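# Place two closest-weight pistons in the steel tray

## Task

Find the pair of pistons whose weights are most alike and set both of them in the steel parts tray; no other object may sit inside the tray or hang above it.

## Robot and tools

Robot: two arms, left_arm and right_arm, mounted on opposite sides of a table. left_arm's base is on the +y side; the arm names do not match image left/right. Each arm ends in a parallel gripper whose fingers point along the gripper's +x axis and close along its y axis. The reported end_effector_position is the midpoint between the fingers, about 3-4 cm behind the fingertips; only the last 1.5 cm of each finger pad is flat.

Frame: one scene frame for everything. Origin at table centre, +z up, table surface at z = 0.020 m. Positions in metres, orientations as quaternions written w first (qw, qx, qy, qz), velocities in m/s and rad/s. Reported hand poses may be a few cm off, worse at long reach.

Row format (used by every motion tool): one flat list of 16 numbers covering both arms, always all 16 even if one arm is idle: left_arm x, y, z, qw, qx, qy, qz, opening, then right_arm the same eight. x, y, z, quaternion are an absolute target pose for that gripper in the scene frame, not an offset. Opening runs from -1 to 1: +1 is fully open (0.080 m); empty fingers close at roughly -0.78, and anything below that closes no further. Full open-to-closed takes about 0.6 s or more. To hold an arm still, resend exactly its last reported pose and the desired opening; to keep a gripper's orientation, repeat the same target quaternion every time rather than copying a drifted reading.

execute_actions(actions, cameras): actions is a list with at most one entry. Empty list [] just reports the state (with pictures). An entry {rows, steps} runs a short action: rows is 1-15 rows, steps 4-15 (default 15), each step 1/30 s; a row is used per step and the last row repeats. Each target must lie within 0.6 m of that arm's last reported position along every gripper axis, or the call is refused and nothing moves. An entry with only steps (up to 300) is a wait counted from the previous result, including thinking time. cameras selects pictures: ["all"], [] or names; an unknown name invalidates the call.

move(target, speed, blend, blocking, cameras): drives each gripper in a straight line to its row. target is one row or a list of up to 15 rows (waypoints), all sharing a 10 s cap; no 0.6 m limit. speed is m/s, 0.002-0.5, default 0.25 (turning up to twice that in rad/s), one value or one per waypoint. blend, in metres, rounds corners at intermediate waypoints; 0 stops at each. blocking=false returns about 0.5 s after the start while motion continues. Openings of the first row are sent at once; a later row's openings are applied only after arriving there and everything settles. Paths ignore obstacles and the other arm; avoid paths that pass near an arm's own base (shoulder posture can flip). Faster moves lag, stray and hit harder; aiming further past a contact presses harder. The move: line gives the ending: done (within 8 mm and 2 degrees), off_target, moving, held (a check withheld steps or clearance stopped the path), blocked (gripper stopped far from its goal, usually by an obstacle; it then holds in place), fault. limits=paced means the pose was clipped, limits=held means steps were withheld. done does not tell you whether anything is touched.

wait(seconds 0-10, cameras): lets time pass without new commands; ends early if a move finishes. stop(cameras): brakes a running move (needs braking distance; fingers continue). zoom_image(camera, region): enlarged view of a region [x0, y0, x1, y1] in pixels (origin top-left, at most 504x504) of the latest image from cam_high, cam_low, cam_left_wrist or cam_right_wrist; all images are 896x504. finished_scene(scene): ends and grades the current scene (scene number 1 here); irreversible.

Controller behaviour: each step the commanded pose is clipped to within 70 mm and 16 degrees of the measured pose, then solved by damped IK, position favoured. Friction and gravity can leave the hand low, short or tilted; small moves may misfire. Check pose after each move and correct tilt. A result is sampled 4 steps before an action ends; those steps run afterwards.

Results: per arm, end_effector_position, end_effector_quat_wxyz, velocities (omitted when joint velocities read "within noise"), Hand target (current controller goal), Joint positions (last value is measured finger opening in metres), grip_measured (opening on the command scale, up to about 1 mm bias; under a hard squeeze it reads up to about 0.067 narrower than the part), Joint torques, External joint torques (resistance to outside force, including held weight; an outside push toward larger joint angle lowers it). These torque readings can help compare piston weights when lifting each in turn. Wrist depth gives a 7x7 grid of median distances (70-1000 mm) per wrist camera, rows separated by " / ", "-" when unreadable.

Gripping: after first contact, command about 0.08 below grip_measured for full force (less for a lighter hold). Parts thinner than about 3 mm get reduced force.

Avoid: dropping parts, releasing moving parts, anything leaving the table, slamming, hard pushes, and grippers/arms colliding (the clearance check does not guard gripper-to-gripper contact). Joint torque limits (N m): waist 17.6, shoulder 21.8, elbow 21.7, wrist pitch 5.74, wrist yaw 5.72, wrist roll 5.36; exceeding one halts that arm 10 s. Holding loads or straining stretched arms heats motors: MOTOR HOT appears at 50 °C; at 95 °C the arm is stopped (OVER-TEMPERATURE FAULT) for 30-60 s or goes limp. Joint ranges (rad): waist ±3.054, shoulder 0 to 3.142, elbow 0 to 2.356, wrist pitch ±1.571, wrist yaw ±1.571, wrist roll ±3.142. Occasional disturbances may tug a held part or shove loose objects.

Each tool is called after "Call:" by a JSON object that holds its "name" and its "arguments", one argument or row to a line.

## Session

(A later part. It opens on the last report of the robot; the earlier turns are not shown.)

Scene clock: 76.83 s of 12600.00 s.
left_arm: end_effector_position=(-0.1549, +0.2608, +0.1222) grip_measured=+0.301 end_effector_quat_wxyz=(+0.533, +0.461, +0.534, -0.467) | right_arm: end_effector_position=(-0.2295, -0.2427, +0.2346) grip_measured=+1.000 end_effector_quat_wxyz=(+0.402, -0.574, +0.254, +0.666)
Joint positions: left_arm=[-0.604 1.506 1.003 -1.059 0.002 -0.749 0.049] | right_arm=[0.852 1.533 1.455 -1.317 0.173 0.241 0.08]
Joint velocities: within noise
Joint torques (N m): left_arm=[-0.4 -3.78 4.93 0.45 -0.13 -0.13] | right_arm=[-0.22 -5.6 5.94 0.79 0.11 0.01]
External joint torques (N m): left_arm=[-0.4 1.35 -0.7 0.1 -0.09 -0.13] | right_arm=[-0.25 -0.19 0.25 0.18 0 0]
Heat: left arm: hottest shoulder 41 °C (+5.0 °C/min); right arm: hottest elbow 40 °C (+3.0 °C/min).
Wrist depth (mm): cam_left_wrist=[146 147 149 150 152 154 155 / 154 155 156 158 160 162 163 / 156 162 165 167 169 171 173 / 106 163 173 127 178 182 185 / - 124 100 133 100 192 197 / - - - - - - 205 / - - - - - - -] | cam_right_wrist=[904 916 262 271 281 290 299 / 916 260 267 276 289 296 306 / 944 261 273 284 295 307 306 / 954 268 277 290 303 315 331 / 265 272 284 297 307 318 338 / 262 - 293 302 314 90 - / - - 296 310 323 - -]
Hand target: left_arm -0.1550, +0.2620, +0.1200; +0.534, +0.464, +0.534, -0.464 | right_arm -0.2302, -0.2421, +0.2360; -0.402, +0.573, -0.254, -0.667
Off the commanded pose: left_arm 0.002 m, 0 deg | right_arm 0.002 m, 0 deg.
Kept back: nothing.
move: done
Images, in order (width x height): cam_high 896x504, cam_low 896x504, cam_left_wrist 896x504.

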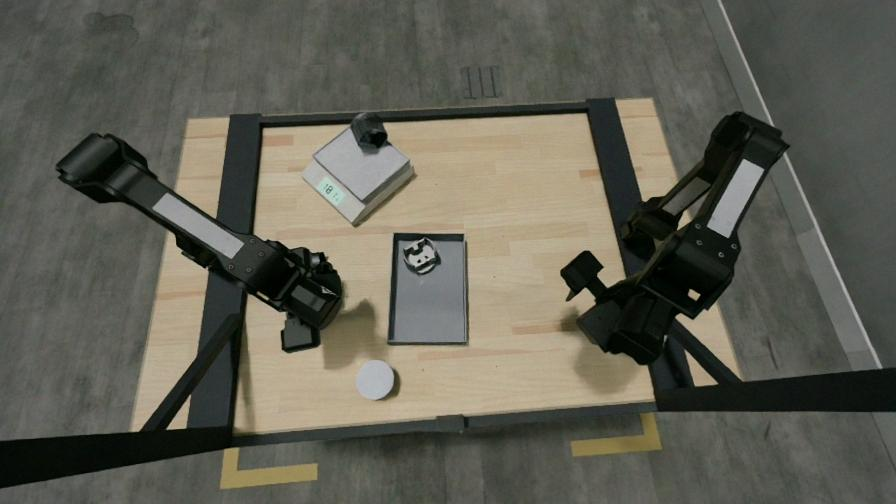

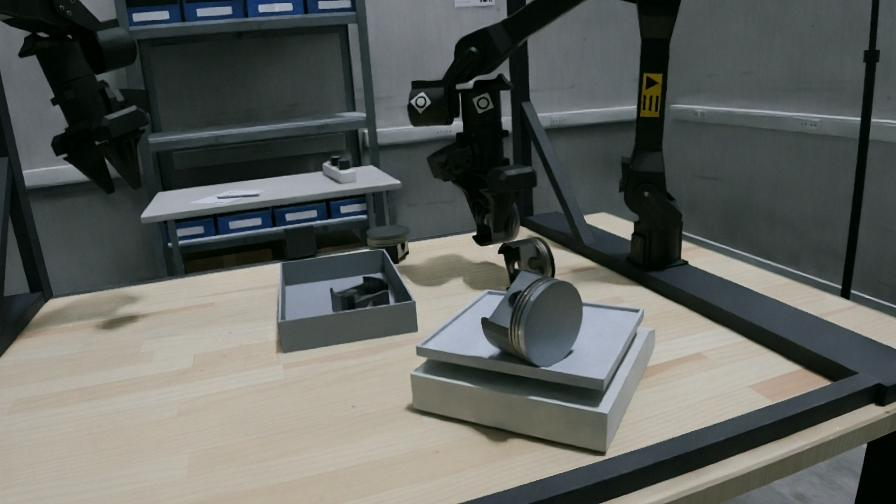

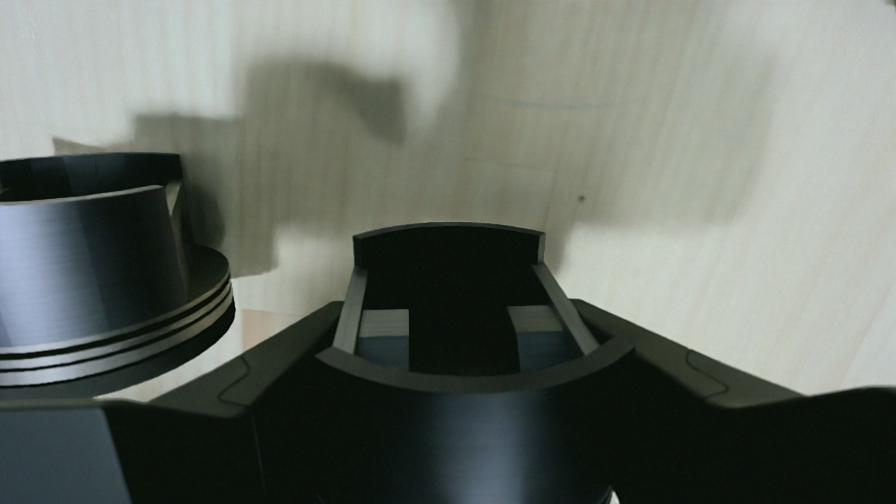

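Call:
{"name": "move", "arguments": {
  "target": [
    [-0.16, 0.262, 0.0785, 0.5337, 0.4639, 0.5337, -0.4639, 0.05, -0.2302, -0.2421, 0.2360, 0.402, -0.573, 0.254, 0.667, 1],
    [-0.16, 0.262, 0.0785, 0.5337, 0.4639, 0.5337, -0.4639, 0.48, -0.2302, -0.2421, 0.2360, 0.402, -0.573, 0.254, 0.667, 1],
    [-0.16, 0.262, 0.17, 0.5337, 0.4639, 0.5337, -0.4639, 0.48, -0.2302, -0.2421, 0.2360, 0.402, -0.573, 0.254, 0.667, 1],
    [-0.285, 0.154, 0.20, 0.5337, 0.4639, 0.5337, -0.4639, 1, -0.2302, -0.2421, 0.2360, 0.402, -0.573, 0.254, 0.667, 1]
  ],
  "cameras": ["cam_high","cam_low","cam_left_wrist"],
  "speed": [0.1,0.05,0.2,0.3],
  "blend": [0,0,0.0,0.0]
}}

Scene clock: 80.70 s of 12600.00 s.
left_arm: end_effector_position=(-0.2833, +0.1550, +0.2032) grip_measured=+1.000 end_effector_quat_wxyz=(+0.533, +0.462, +0.534, -0.467) | right_arm: end_effector_position=(-0.2295, -0.2427, +0.2346) grip_measured=+1.000 end_effector_quat_wxyz=(+0.402, -0.574, +0.254, +0.666)
Joint positions: left_arm=[-0.713 2.147 2.136 -1.553 0.002 -0.857 0.08] | right_arm=[0.852 1.533 1.455 -1.317 0.173 0.241 0.08]
Joint velocities: within noise
Joint torques (N m): left_arm=[-0.3 -7.35 6.37 0.28 -0.1 -0.13] | right_arm=[-0.11 -5.38 5.95 0.79 0.15 0.03]
External joint torques (N m): left_arm=[-0.29 2.46 0.78 -0.07 -0.06 -0.13] | right_arm=[-0.11 0.04 0.28 0.2 0.04 0.02]
Heat: left arm: hottest shoulder 41 °C (+4.0 °C/min); right arm: hottest elbow 40 °C (+3.0 °C/min).
Wrist depth (mm): cam_left_wrist=[211 212 217 220 222 926 954 / 227 228 230 193 232 - 992 / 239 239 242 196 243 - - / 252 254 258 260 263 - - / 266 264 271 278 275 - - / - - 292 296 299 87 - / - - 313 316 325 - -] | cam_right_wrist=[911 925 260 270 282 292 297 / 934 261 266 277 288 294 307 / 932 262 272 283 296 307 305 / 947 267 278 289 303 315 330 / 265 271 286 297 307 319 339 / 261 - 292 304 315 90 - / - - 297 311 324 - -]
Hand target: left_arm -0.2850, +0.1540, +0.1999; +0.534, +0.464, +0.534, -0.464 | right_arm -0.2302, -0.2421, +0.2360; -0.402, +0.573, -0.254, -0.667
Off the commanded pose: left_arm 0.004 m, 0 deg | right_arm 0.002 m, 0 deg.
Kept back: nothing.
move: done
Images, in order (width x height): cam_high 896x504, cam_low 896x504, cam_left_wrist 896x504.

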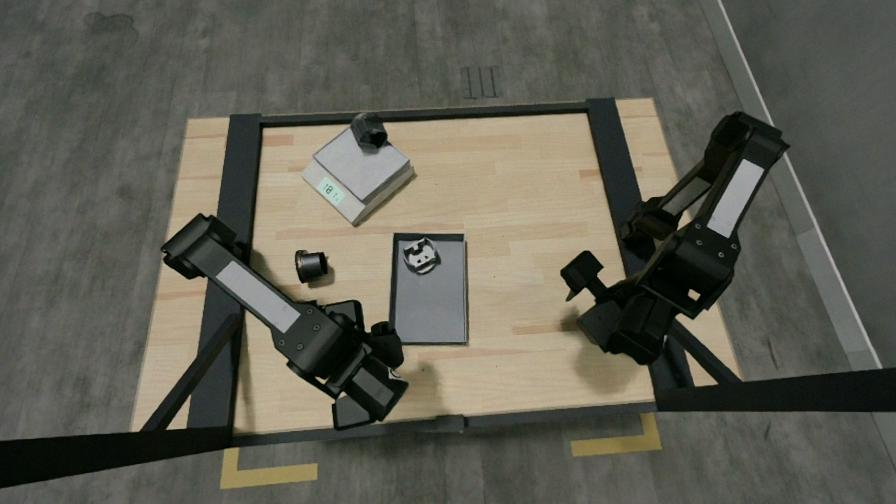

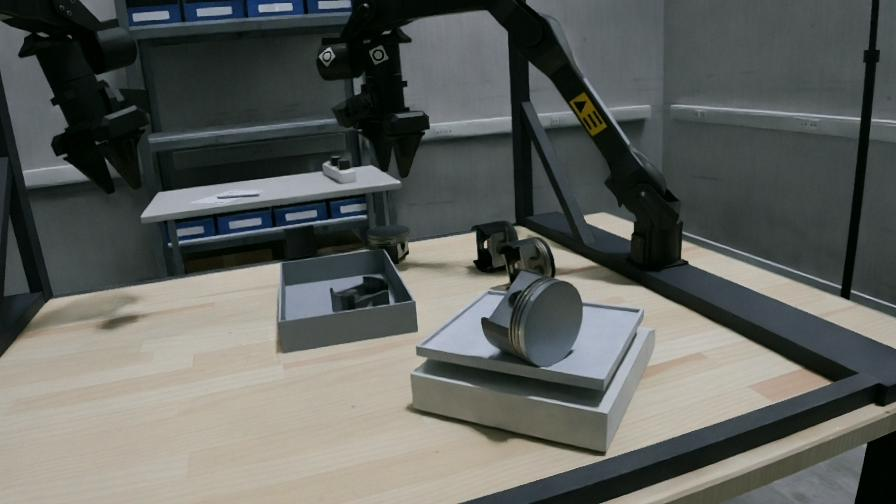

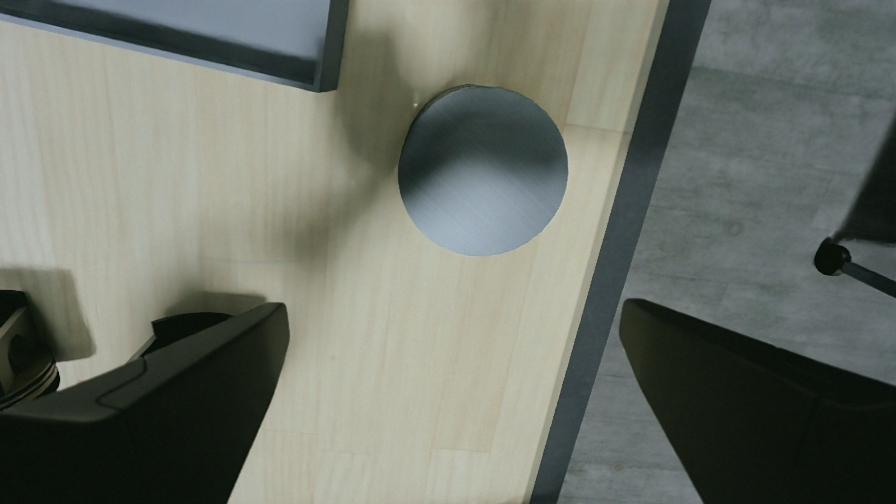

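Call:
{"name": "move", "arguments": {
  "target": [
    [-0.2985, 0.1427, 0.135, 0.5337, 0.4639, 0.5337, -0.4639, 1, -0.2302, -0.2421, 0.2360, 0.402, -0.573, 0.254, 0.667, 1]
  ],
  "cameras": ["cam_low","cam_left_wrist"],
  "speed": [0.15]
}}

Scene clock: 81.83 s of 12600.00 s.
left_arm: end_effector_position=(-0.2984, +0.1407, +0.1415) grip_measured=+1.000 end_effector_quat_wxyz=(+0.533, +0.458, +0.534, -0.470) | right_arm: end_effector_position=(-0.2295, -0.2427, +0.2346) grip_measured=+1.000 end_effector_quat_wxyz=(+0.402, -0.574, +0.254, +0.666)
Joint positions: left_arm=[-0.718 2.201 1.976 -1.329 0.002 -0.863 0.08] | right_arm=[0.852 1.533 1.455 -1.317 0.173 0.241 0.08]
Joint velocities: within noise
Joint torques (N m): left_arm=[-0.39 -8.24 4.58 0.48 -0.1 -0.13] | right_arm=[-0.09 -5.65 5.94 0.83 0.14 0.02]
External joint torques (N m): left_arm=[-0.38 2.12 -1.19 0.12 -0.06 -0.13] | right_arm=[-0.1 -0.26 0.28 0.23 0.03 0.02]
Heat: left arm: hottest shoulder 41 °C (+4.0 °C/min); right arm: hottest elbow 40 °C (+3.0 °C/min).
Wrist depth (mm): cam_left_wrist=[158 157 161 163 165 167 913 / 169 151 171 172 174 180 938 / 177 178 177 133 182 979 - / 186 189 186 140 192 - - / 197 196 199 148 203 - - / - - 215 219 221 87 - / - - 231 235 237 - -] | cam_right_wrist=[912 901 261 271 280 289 299 / 918 261 267 278 287 295 308 / 931 262 272 283 296 308 306 / 943 268 277 290 301 315 330 / 265 271 283 296 307 319 341 / 260 - 291 302 316 90 - / - - 298 311 323 - -]
Hand target: left_arm -0.2984, +0.1427, +0.1351; +0.534, +0.464, +0.534, -0.464 | right_arm -0.2302, -0.2421, +0.2360; -0.402, +0.573, -0.254, -0.667
Off the commanded pose: left_arm 0.007 m, 1 deg | right_arm 0.002 m, 0 deg.
Kept back: nothing.
move: done
Images, in order (width x height): cam_low 896x504, cam_left_wrist 896x504.

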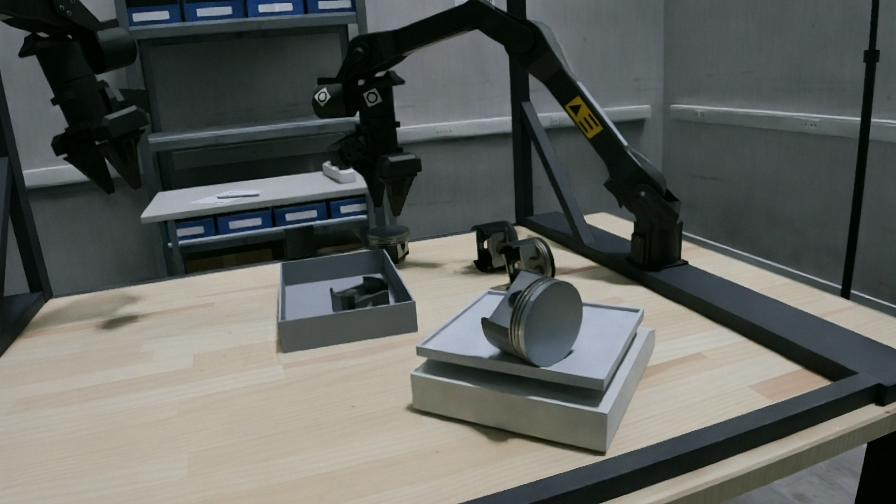

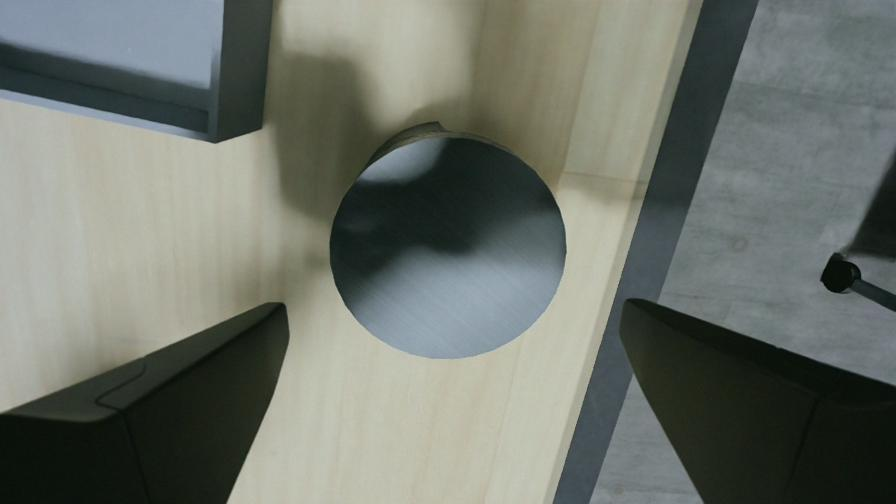

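Call:
{"name": "move", "arguments": {
  "target": [
    [-0.2965, 0.1425, 0.082, 0.5337, 0.4639, 0.5337, -0.4639, 1, -0.2302, -0.2421, 0.2360, 0.402, -0.573, 0.254, 0.667, 1]
  ],
  "cameras": ["cam_low","cam_left_wrist"],
  "speed": [0.06]
}}

Scene clock: 83.37 s of 12600.00 s.
left_arm: end_effector_position=(-0.2986, +0.1405, +0.0898) grip_measured=+1.000 end_effector_quat_wxyz=(+0.533, +0.456, +0.534, -0.471) | right_arm: end_effector_position=(-0.2295, -0.2427, +0.2346) grip_measured=+1.000 end_effector_quat_wxyz=(+0.402, -0.574, +0.254, +0.666)
Joint positions: left_arm=[-0.718 2.218 1.798 -1.129 0.002 -0.863 0.08] | right_arm=[0.852 1.533 1.455 -1.317 0.173 0.241 0.08]
Joint velocities: within noise
Joint torques (N m): left_arm=[-0.04 -7.98 4.34 0.47 -0.1 0] | right_arm=[-0.13 -5.64 5.82 0.78 0.13 0.03]
External joint torques (N m): left_arm=[-0.04 2.5 -1.41 0.09 -0.06 0] | right_arm=[-0.16 -0.22 0.15 0.18 0.03 0.03]
Heat: left arm: hottest shoulder 41 °C (+4.0 °C/min); right arm: hottest elbow 40 °C (+3.0 °C/min).
Wrist depth (mm): cam_left_wrist=[- 112 116 117 117 118 122 / - 118 121 122 124 125 129 / 127 126 127 - 130 132 946 / 132 133 85 - 85 140 996 / 140 139 - - 90 147 - / - - 96 96 - 87 - / - - 163 102 170 - -] | cam_right_wrist=[919 926 261 270 282 289 300 / 926 261 266 277 289 295 306 / 937 262 273 282 296 308 307 / 956 268 277 288 303 315 330 / 266 271 284 296 306 318 340 / 260 - 292 304 314 90 - / - - 296 310 326 - -]
Hand target: left_arm -0.2964, +0.1425, +0.0821; +0.534, +0.464, +0.534, -0.464 | right_arm -0.2302, -0.2421, +0.2360; -0.402, +0.573, -0.254, -0.667
Off the commanded pose: left_arm 0.008 m, 1 deg | right_arm 0.002 m, 0 deg.
Kept back: nothing.
move: done
Images, in order (width x height): cam_low 896x504, cam_left_wrist 896x504.

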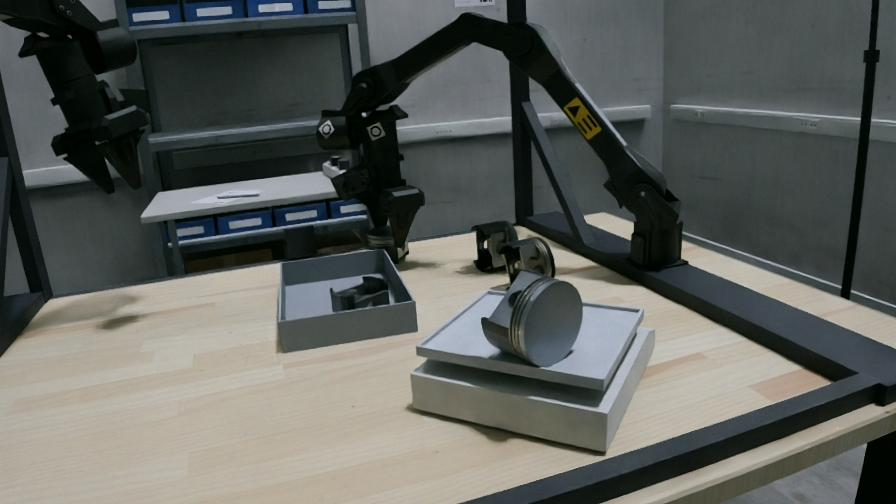

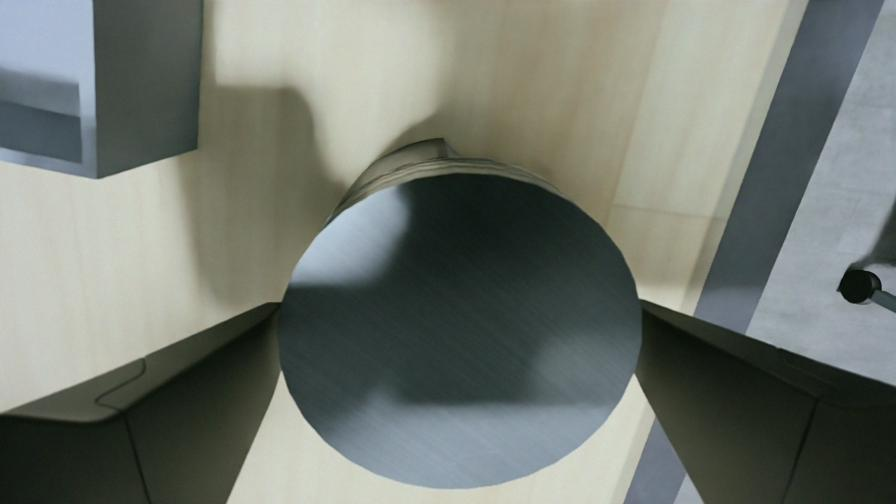

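Call:
{"name": "move", "arguments": {
  "target": [
    [-0.2965, 0.1425, 0.082, 0.5337, 0.4639, 0.5337, -0.4639, 0.6, -0.2302, -0.2421, 0.2360, 0.402, -0.573, 0.254, 0.667, 1]
  ],
  "cameras": ["cam_left_wrist"],
  "speed": [0.06]
}}

Call:
{"name": "move", "arguments": {
  "target": [
    [-0.2965, 0.1425, 0.17, 0.5337, 0.4639, 0.5337, -0.4639, 0.6, -0.2302, -0.2421, 0.2360, 0.402, -0.573, 0.254, 0.667, 1],
    [-0.05, 0.18, 0.20, 0.5336, 0.4640, 0.5336, -0.4640, 0.6, -0.2302, -0.2421, 0.2360, 0.402, -0.573, 0.254, 0.667, 1],
    [0.157, 0.146, 0.20, 0.6325, 0.316, 0.6325, -0.316, 0.6, -0.2302, -0.2421, 0.2360, 0.402, -0.573, 0.254, 0.667, 1]
  ],
  "cameras": ["cam_high","cam_low","cam_left_wrist"],
  "speed": [0.15,0.3,0.3],
  "blend": [0.02,0.05,0]
}}

Scene clock: 84.30 s of 12600.00 s.
left_arm: end_effector_position=(-0.2988, +0.1405, +0.0898) grip_measured=+0.785 end_effector_quat_wxyz=(+0.533, +0.456, +0.534, -0.472) | right_arm: end_effector_position=(-0.2295, -0.2427, +0.2346) grip_measured=+1.000 end_effector_quat_wxyz=(+0.402, -0.574, +0.254, +0.666)
Joint positions: left_arm=[-0.718 2.218 1.798 -1.128 0.002 -0.863 0.07] | right_arm=[0.852 1.533 1.455 -1.317 0.173 0.241 0.08]
Joint velocities: within noise
Joint torques (N m): left_arm=[-0.04 -8.01 4.34 0.44 -0.1 0] | right_arm=[0.04 -5.53 5.81 0.82 0.12 0.03]
External joint torques (N m): left_arm=[-0.02 2.4 -1.4 0.06 -0.06 0] | right_arm=[0.01 -0.05 0.09 0.22 0.01 0.03]
Heat: left arm: hottest shoulder 42 °C (+5.1 °C/min); right arm: hottest elbow 40 °C (+3.0 °C/min).
Wrist depth (mm): cam_left_wrist=[- 113 116 117 118 119 123 / - 119 121 123 124 126 890 / 127 127 127 - 130 133 932 / 133 134 85 - 85 140 - / 140 139 - - 90 147 - / - - 95 96 - - - / - - 165 102 171 - -] | cam_right_wrist=[896 932 260 272 282 290 300 / 925 260 265 277 287 295 305 / 935 261 272 284 295 307 306 / 937 268 278 289 303 317 332 / 265 271 285 294 306 319 340 / 260 - 294 303 315 90 - / - - 296 309 323 - -]
Hand target: left_arm -0.2965, +0.1426, +0.0821; +0.534, +0.464, +0.534, -0.464 | right_arm -0.2302, -0.2421, +0.2360; -0.402, +0.573, -0.254, -0.667
Off the commanded pose: left_arm 0.008 m, 1 deg | right_arm 0.002 m, 0 deg.
Kept back: nothing.
move: done
Images, in order (width x height): cam_left_wrist 896x504.

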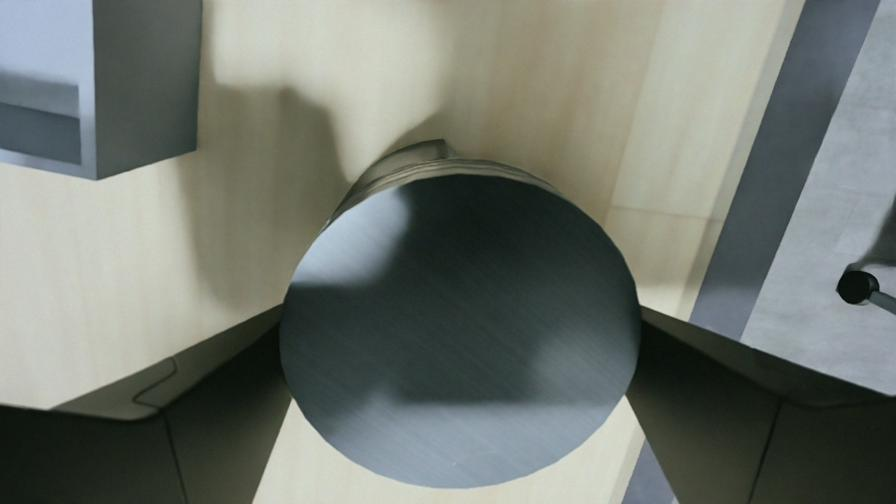

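Scene clock: 87.03 s of 12600.00 s.
left_arm: end_effector_position=(+0.1566, +0.1489, +0.1990) grip_measured=+0.785 end_effector_quat_wxyz=(+0.632, +0.316, +0.634, -0.313) | right_arm: end_effector_position=(-0.2295, -0.2427, +0.2346) grip_measured=+1.000 end_effector_quat_wxyz=(+0.402, -0.574, +0.254, +0.666)
Joint positions: left_arm=[0.497 1.91 1.771 -1.437 -0.001 -0.157 0.07] | right_arm=[0.852 1.533 1.455 -1.317 0.173 0.241 0.08]
Joint velocities: within noise
Joint torques (N m): left_arm=[-0.26 -6.58 7.09 0.25 0.05 0.12] | right_arm=[-0.04 -5.6 5.97 0.8 0.13 -0.02]
External joint torques (N m): left_arm=[-0.26 1.72 1.37 -0.09 0.07 0.12] | right_arm=[-0.02 -0.24 0.29 0.18 0.01 -0.03]
Heat: left arm: hottest shoulder 42 °C (+5.1 °C/min); right arm: hottest elbow 40 °C (+2.0 °C/min).
Wrist depth (mm): cam_left_wrist=[- 97 154 161 215 221 223 / - 101 166 169 226 233 233 / 231 173 174 - 242 247 229 / 247 186 84 - 85 259 232 / 264 193 - - 90 276 276 / - - 95 96 - - - / - - 317 104 320 - -] | cam_right_wrist=[904 928 261 271 281 290 299 / 911 260 266 278 288 296 306 / 930 262 272 282 294 308 308 / 948 267 277 290 301 316 331 / 265 272 284 296 308 317 340 / 262 - 291 302 314 90 - / - - 297 311 325 - -]
Hand target: left_arm +0.1570, +0.1460, +0.2000; +0.633, +0.316, +0.632, -0.316 | right_arm -0.2302, -0.2421, +0.2360; -0.402, +0.573, -0.254, -0.667
Off the commanded pose: left_arm 0.003 m, 0 deg | right_arm 0.002 m, 0 deg.
Kept back: nothing.
move: done
Images, in order (width x height): cam_high 896x504, cam_low 896x504, cam_left_wrist 896x504.

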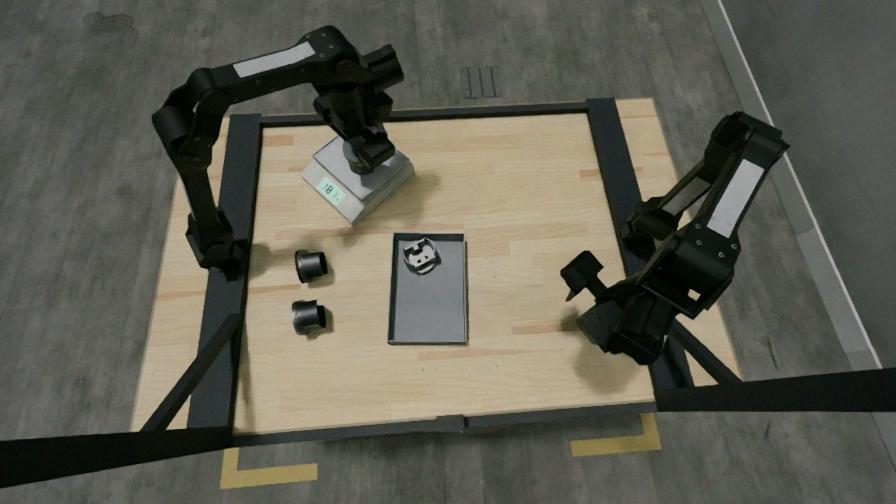

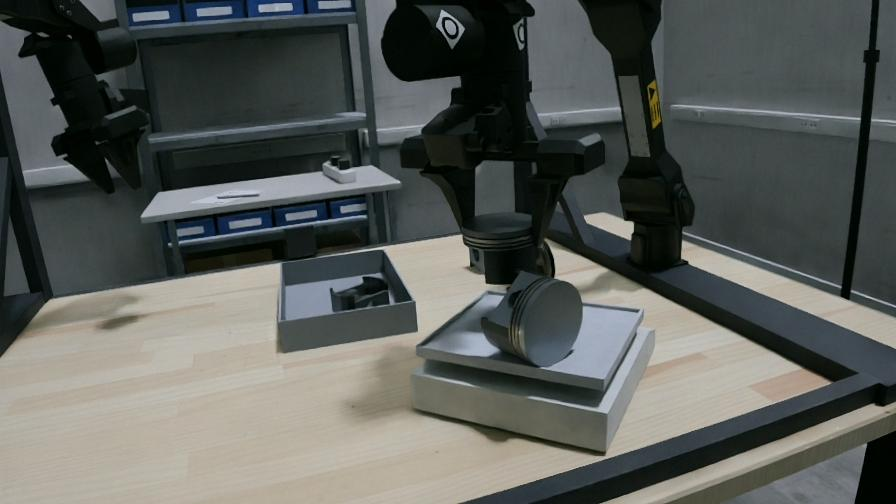

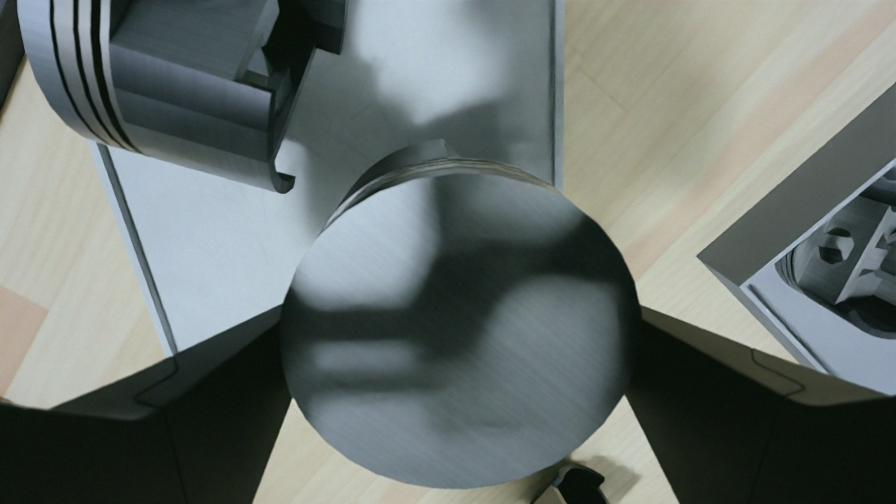

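Call:
{"name": "move", "arguments": {
  "target": [
    [0.149, 0.172, 0.17, 0.6325, 0.316, 0.6325, -0.316, 0.6, -0.2302, -0.2421, 0.2360, 0.402, -0.573, 0.254, 0.667, 1],
    [0.149, 0.172, 0.152, 0.6325, 0.316, 0.6325, -0.316, 0.6, -0.2302, -0.2421, 0.2360, 0.402, -0.573, 0.254, 0.667, 1]
  ],
  "cameras": ["cam_high","cam_low","cam_left_wrist"],
  "speed": [0.15,0.05],
  "blend": [0.01,0]
}}

Call:
{"name": "zoom_image", "arguments": {
  "camera": "cam_high",
  "region": [300, 100, 430, 240]
}}

Scene clock: 88.37 s of 12600.00 s.
left_arm: end_effector_position=(+0.1488, +0.1703, +0.1517) grip_measured=+0.785 end_effector_quat_wxyz=(+0.631, +0.317, +0.634, -0.315) | right_arm: end_effector_position=(-0.2295, -0.2427, +0.2346) grip_measured=+1.000 end_effector_quat_wxyz=(+0.402, -0.574, +0.254, +0.666)
Joint positions: left_arm=[0.507 1.822 1.469 -1.222 -0.001 -0.143 0.07] | right_arm=[0.852 1.533 1.455 -1.317 0.173 0.241 0.08]
Joint velocities: within noise
Joint torques (N m): left_arm=[0.25 -7.9 4.32 0.7 0.03 0.13] | right_arm=[-0.09 -5.58 5.93 0.82 0.14 -0.01]
External joint torques (N m): left_arm=[0.27 -0.22 -1.45 0.34 0.04 0.13] | right_arm=[-0.11 -0.24 0.31 0.23 0.02 -0.02]
Heat: left arm: hottest shoulder 42 °C (+4.0 °C/min); right arm: hottest elbow 40 °C (+2.0 °C/min).
Wrist depth (mm): cam_left_wrist=[- 93 118 118 119 179 180 / - - 123 125 126 188 191 / - 129 130 - 132 200 199 / 134 138 85 - 85 212 200 / 146 143 - - 90 224 225 / - - 95 96 - - - / - - 254 103 261 - -] | cam_right_wrist=[899 923 260 272 280 290 298 / 922 261 267 277 289 296 306 / 931 262 272 284 296 309 309 / 952 267 278 288 302 315 331 / 265 272 285 297 306 320 338 / 261 - 291 302 315 90 - / - - 299 310 324 - -]
Hand target: left_arm +0.1490, +0.1720, +0.1520; +0.633, +0.316, +0.633, -0.316 | right_arm -0.2302, -0.2421, +0.2360; -0.402, +0.573, -0.254, -0.667
Off the commanded pose: left_arm 0.002 m, 0 deg | right_arm 0.002 m, 0 deg.
Kept back: nothing.
move: done; blend cut to 0.009 m at target 1
Images, in order (width x height): cam_high 896x504, cam_low 896x504, cam_left_wrist 896x504.

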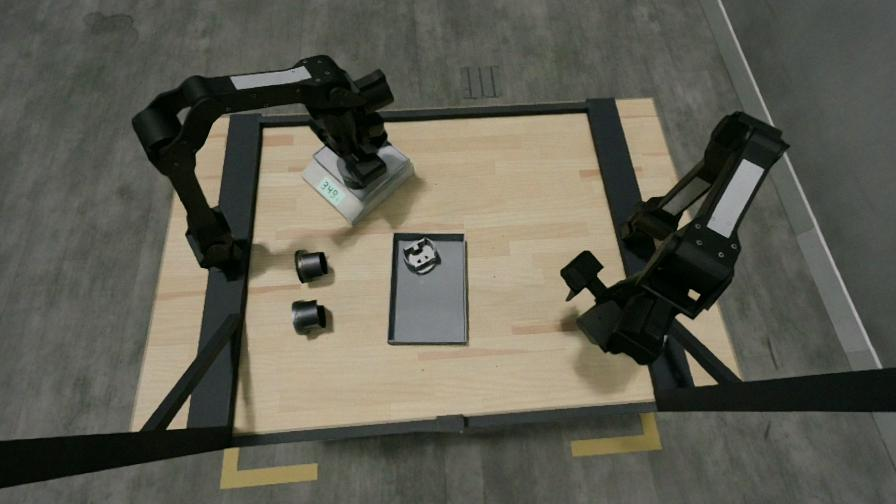

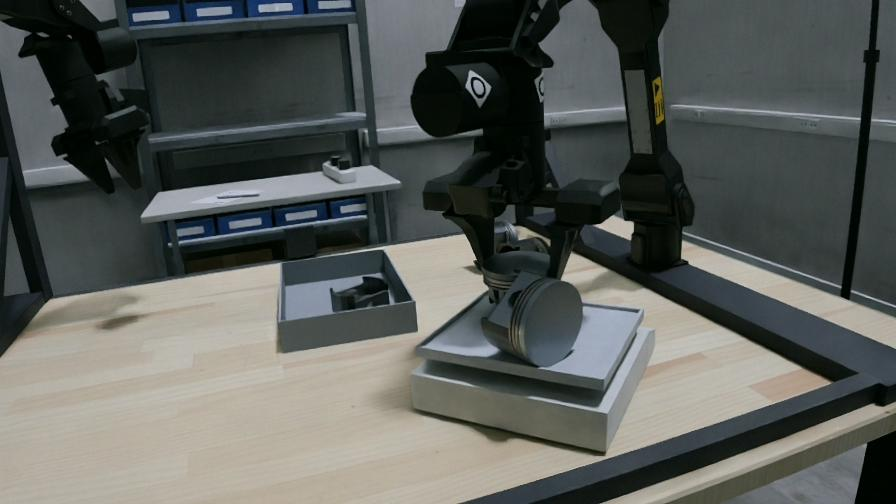

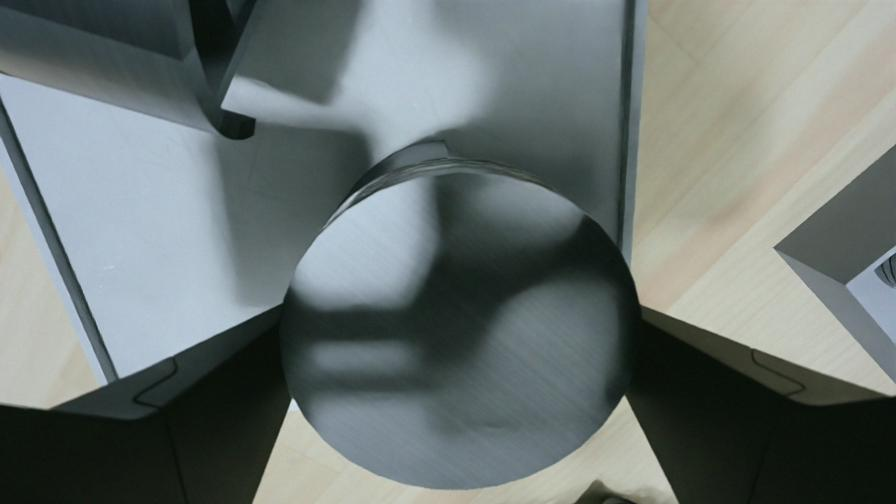

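Scaled by 3.600.

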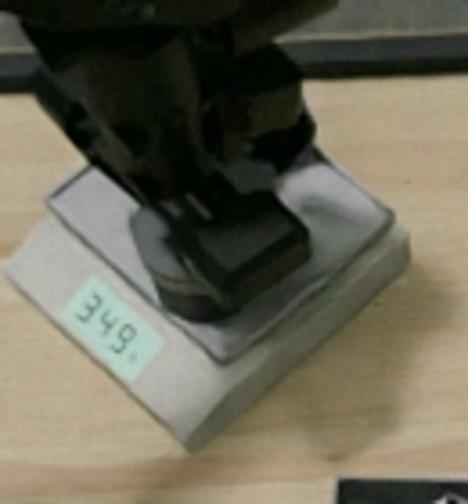

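Call:
{"name": "move", "arguments": {
  "target": [
    [0.149, 0.172, 0.152, 0.6325, 0.316, 0.6325, -0.316, 0.97, -0.2302, -0.2421, 0.2360, 0.402, -0.573, 0.254, 0.667, 1],
    [0.149, 0.172, 0.21, 0.6325, 0.316, 0.6325, -0.316, 0.97, -0.2302, -0.2421, 0.2360, 0.402, -0.573, 0.254, 0.667, 1]
  ],
  "cameras": ["cam_high","cam_low","cam_left_wrist"],
  "speed": [0.15,0.1]
}}

Call:
{"name": "zoom_image", "arguments": {
  "camera": "cam_high",
  "region": [300, 100, 430, 240]
}}

Scene clock: 90.23 s of 12600.00 s.
left_arm: end_effector_position=(+0.1475, +0.1727, +0.2076) grip_measured=+0.967 end_effector_quat_wxyz=(+0.631, +0.318, +0.634, -0.314) | right_arm: end_effector_position=(-0.2295, -0.2427, +0.2346) grip_measured=+1.000 end_effector_quat_wxyz=(+0.402, -0.574, +0.254, +0.666)
Joint positions: left_arm=[0.507 1.813 1.679 -1.445 -0.001 -0.143 0.079] | right_arm=[0.852 1.533 1.455 -1.317 0.173 0.241 0.08]
Joint velocities: within noise
Joint torques (N m): left_arm=[0.26 -6.81 6.57 0.26 0.04 0.13] | right_arm=[0.02 -5.45 5.98 0.83 0.13 -0.03]
External joint torques (N m): left_arm=[0.25 0.74 0.83 -0.1 0.06 0.13] | right_arm=[0.06 -0.04 0.29 0.22 0.02 -0.04]
Heat: left arm: hottest shoulder 42 °C (+4.1 °C/min); right arm: hottest elbow 40 °C (+2.0 °C/min).
Wrist depth (mm): cam_left_wrist=[218 110 164 170 223 231 233 / 230 174 177 176 182 244 241 / 244 185 182 138 188 254 229 / 259 199 193 146 238 273 254 / 273 268 246 153 283 286 291 / - - 302 305 310 - - / - - 322 327 320 - -] | cam_right_wrist=[925 930 262 271 280 289 299 / 917 259 267 276 287 295 306 / 933 262 272 283 296 307 307 / 931 267 278 288 303 315 330 / 265 271 284 297 309 319 339 / 261 - 292 302 315 90 - / - - 298 310 324 - -]
Hand target: left_arm +0.1490, +0.1720, +0.2100; +0.633, +0.316, +0.633, -0.316 | right_arm -0.2302, -0.2421, +0.2360; -0.402, +0.573, -0.254, -0.667
Off the commanded pose: left_arm 0.003 m, 0 deg | right_arm 0.002 m, 0 deg.
Kept back: nothing.
move: done
Images, in order (width x height): cam_high 896x504, cam_low 896x504, cam_left_wrist 896x504.

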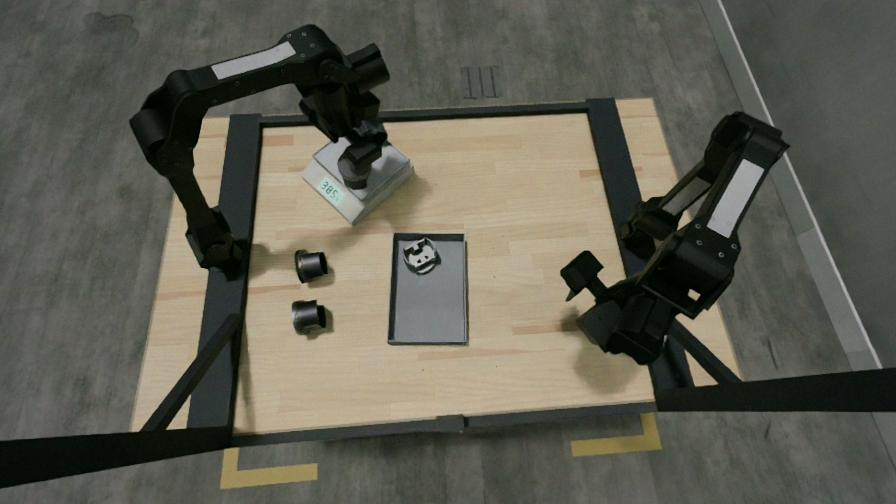

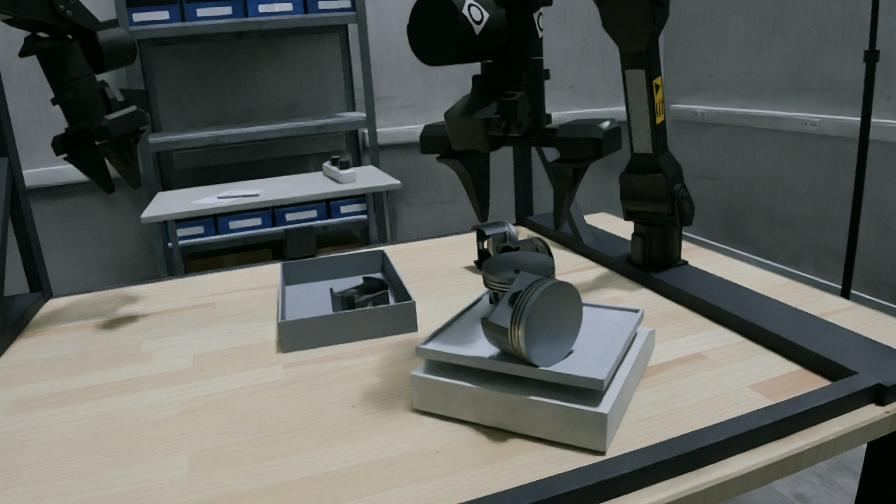

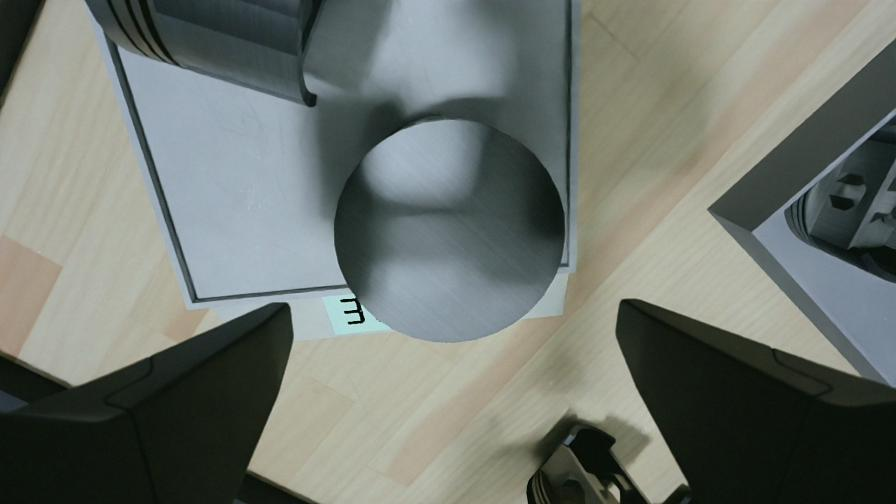

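Scaled by 3.600.

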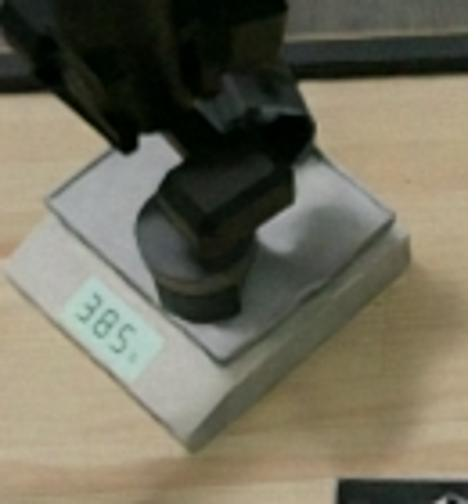

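Call:
{"name": "move", "arguments": {
  "target": [
    [0.149, 0.172, 0.152, 0.6325, 0.316, 0.6325, -0.316, 0.97, -0.2302, -0.2421, 0.2360, 0.402, -0.573, 0.254, 0.667, 1],
    [0.149, 0.172, 0.152, 0.6325, 0.316, 0.6325, -0.316, 0.6, -0.2302, -0.2421, 0.2360, 0.402, -0.573, 0.254, 0.667, 1],
    [0.145, 0.168, 0.20, 0.6325, 0.316, 0.6325, -0.316, 0.6, -0.2302, -0.2421, 0.2360, 0.402, -0.573, 0.254, 0.667, 1],
    [-0.148, 0.033, 0.19, 0.5, 0.5, 0.5, -0.5, 0.6, -0.2302, -0.2421, 0.2360, 0.402, -0.573, 0.254, 0.667, 1]
  ],
  "cameras": ["cam_high","cam_low","cam_left_wrist"],
  "speed": [0.1,0.05,0.15,0.3],
  "blend": [0,0,0.02,0]
}}

Scene clock: 94.17 s of 12600.00 s.
left_arm: end_effector_position=(-0.1484, +0.0360, +0.1897) grip_measured=+0.783 end_effector_quat_wxyz=(+0.508, +0.484, +0.493, -0.515) | right_arm: end_effector_position=(-0.2295, -0.2427, +0.2346) grip_measured=+1.000 end_effector_quat_wxyz=(+0.402, -0.574, +0.254, +0.666)
Joint positions: left_arm=[-0.301 2.301 2.335 -1.558 0.002 -0.308 0.07] | right_arm=[0.852 1.533 1.455 -1.317 0.173 0.241 0.08]
Joint velocities: within noise
Joint torques (N m): left_arm=[0.16 -8.97 6.97 0.36 -0.06 0.14] | right_arm=[0.19 -5.73 5.97 0.84 0.16 0.01]
External joint torques (N m): left_arm=[0.16 1.8 1.36 -0.07 -0.05 0.14] | right_arm=[0.19 -0.34 0.31 0.24 0.05 0]
Heat: left arm: hottest shoulder 43 °C (+4.1 °C/min); right arm: hottest elbow 40 °C (+2.0 °C/min).
Wrist depth (mm): cam_left_wrist=[197 201 203 207 208 213 217 / 198 211 213 216 217 224 228 / 188 203 221 - 217 237 240 / 202 208 - - 94 250 255 / 219 203 95 - 97 261 272 / - - - 100 100 - - / - - 287 293 297 - -] | cam_right_wrist=[899 910 261 272 281 291 297 / 915 260 266 277 288 295 307 / 946 261 272 283 294 307 307 / 949 267 279 287 302 318 333 / 266 272 285 297 306 317 341 / 262 - 293 302 315 90 - / - - 297 311 324 - -]
Hand target: left_arm -0.1478, +0.0336, +0.1896; +0.508, +0.484, +0.492, -0.516 | right_arm -0.2302, -0.2421, +0.2360; -0.402, +0.573, -0.254, -0.667
Off the commanded pose: left_arm 0.003 m, 3 deg | right_arm 0.002 m, 0 deg.
joint sent to its limit (left arm) — joint 3 (elbow), upper limit, where the elbow is as straight as it goes.
Kept back: nothing.
move: off_target (left_arm)
Images, in order (width x height): cam_high 896x504, cam_low 896x504, cam_left_wrist 896x504.

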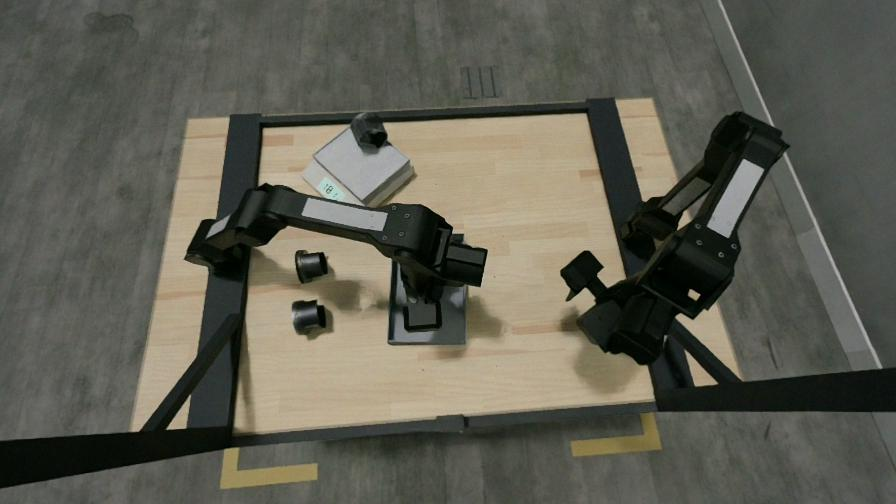

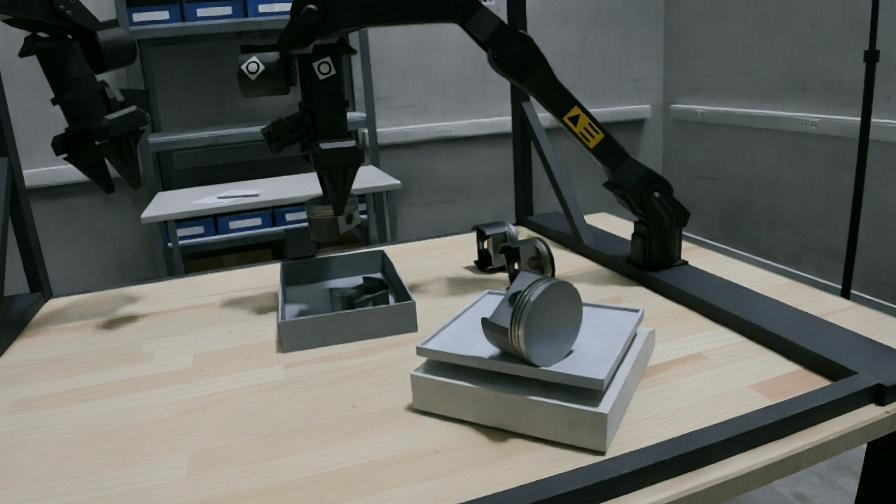

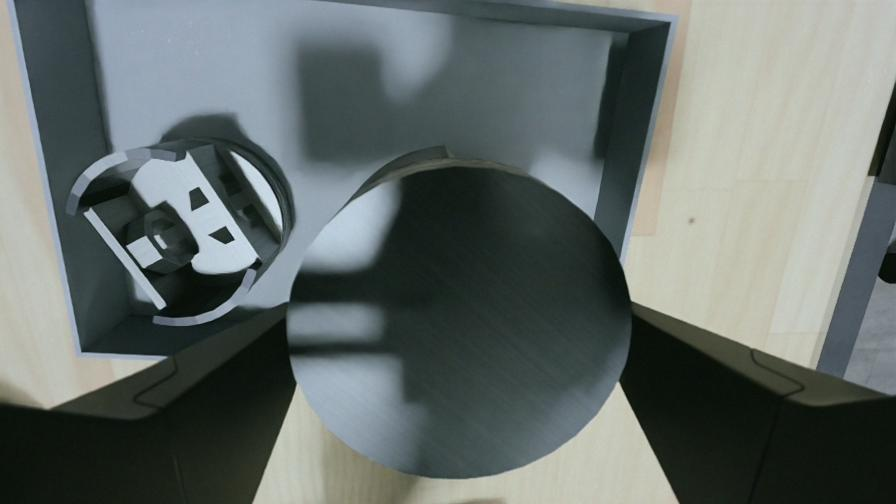

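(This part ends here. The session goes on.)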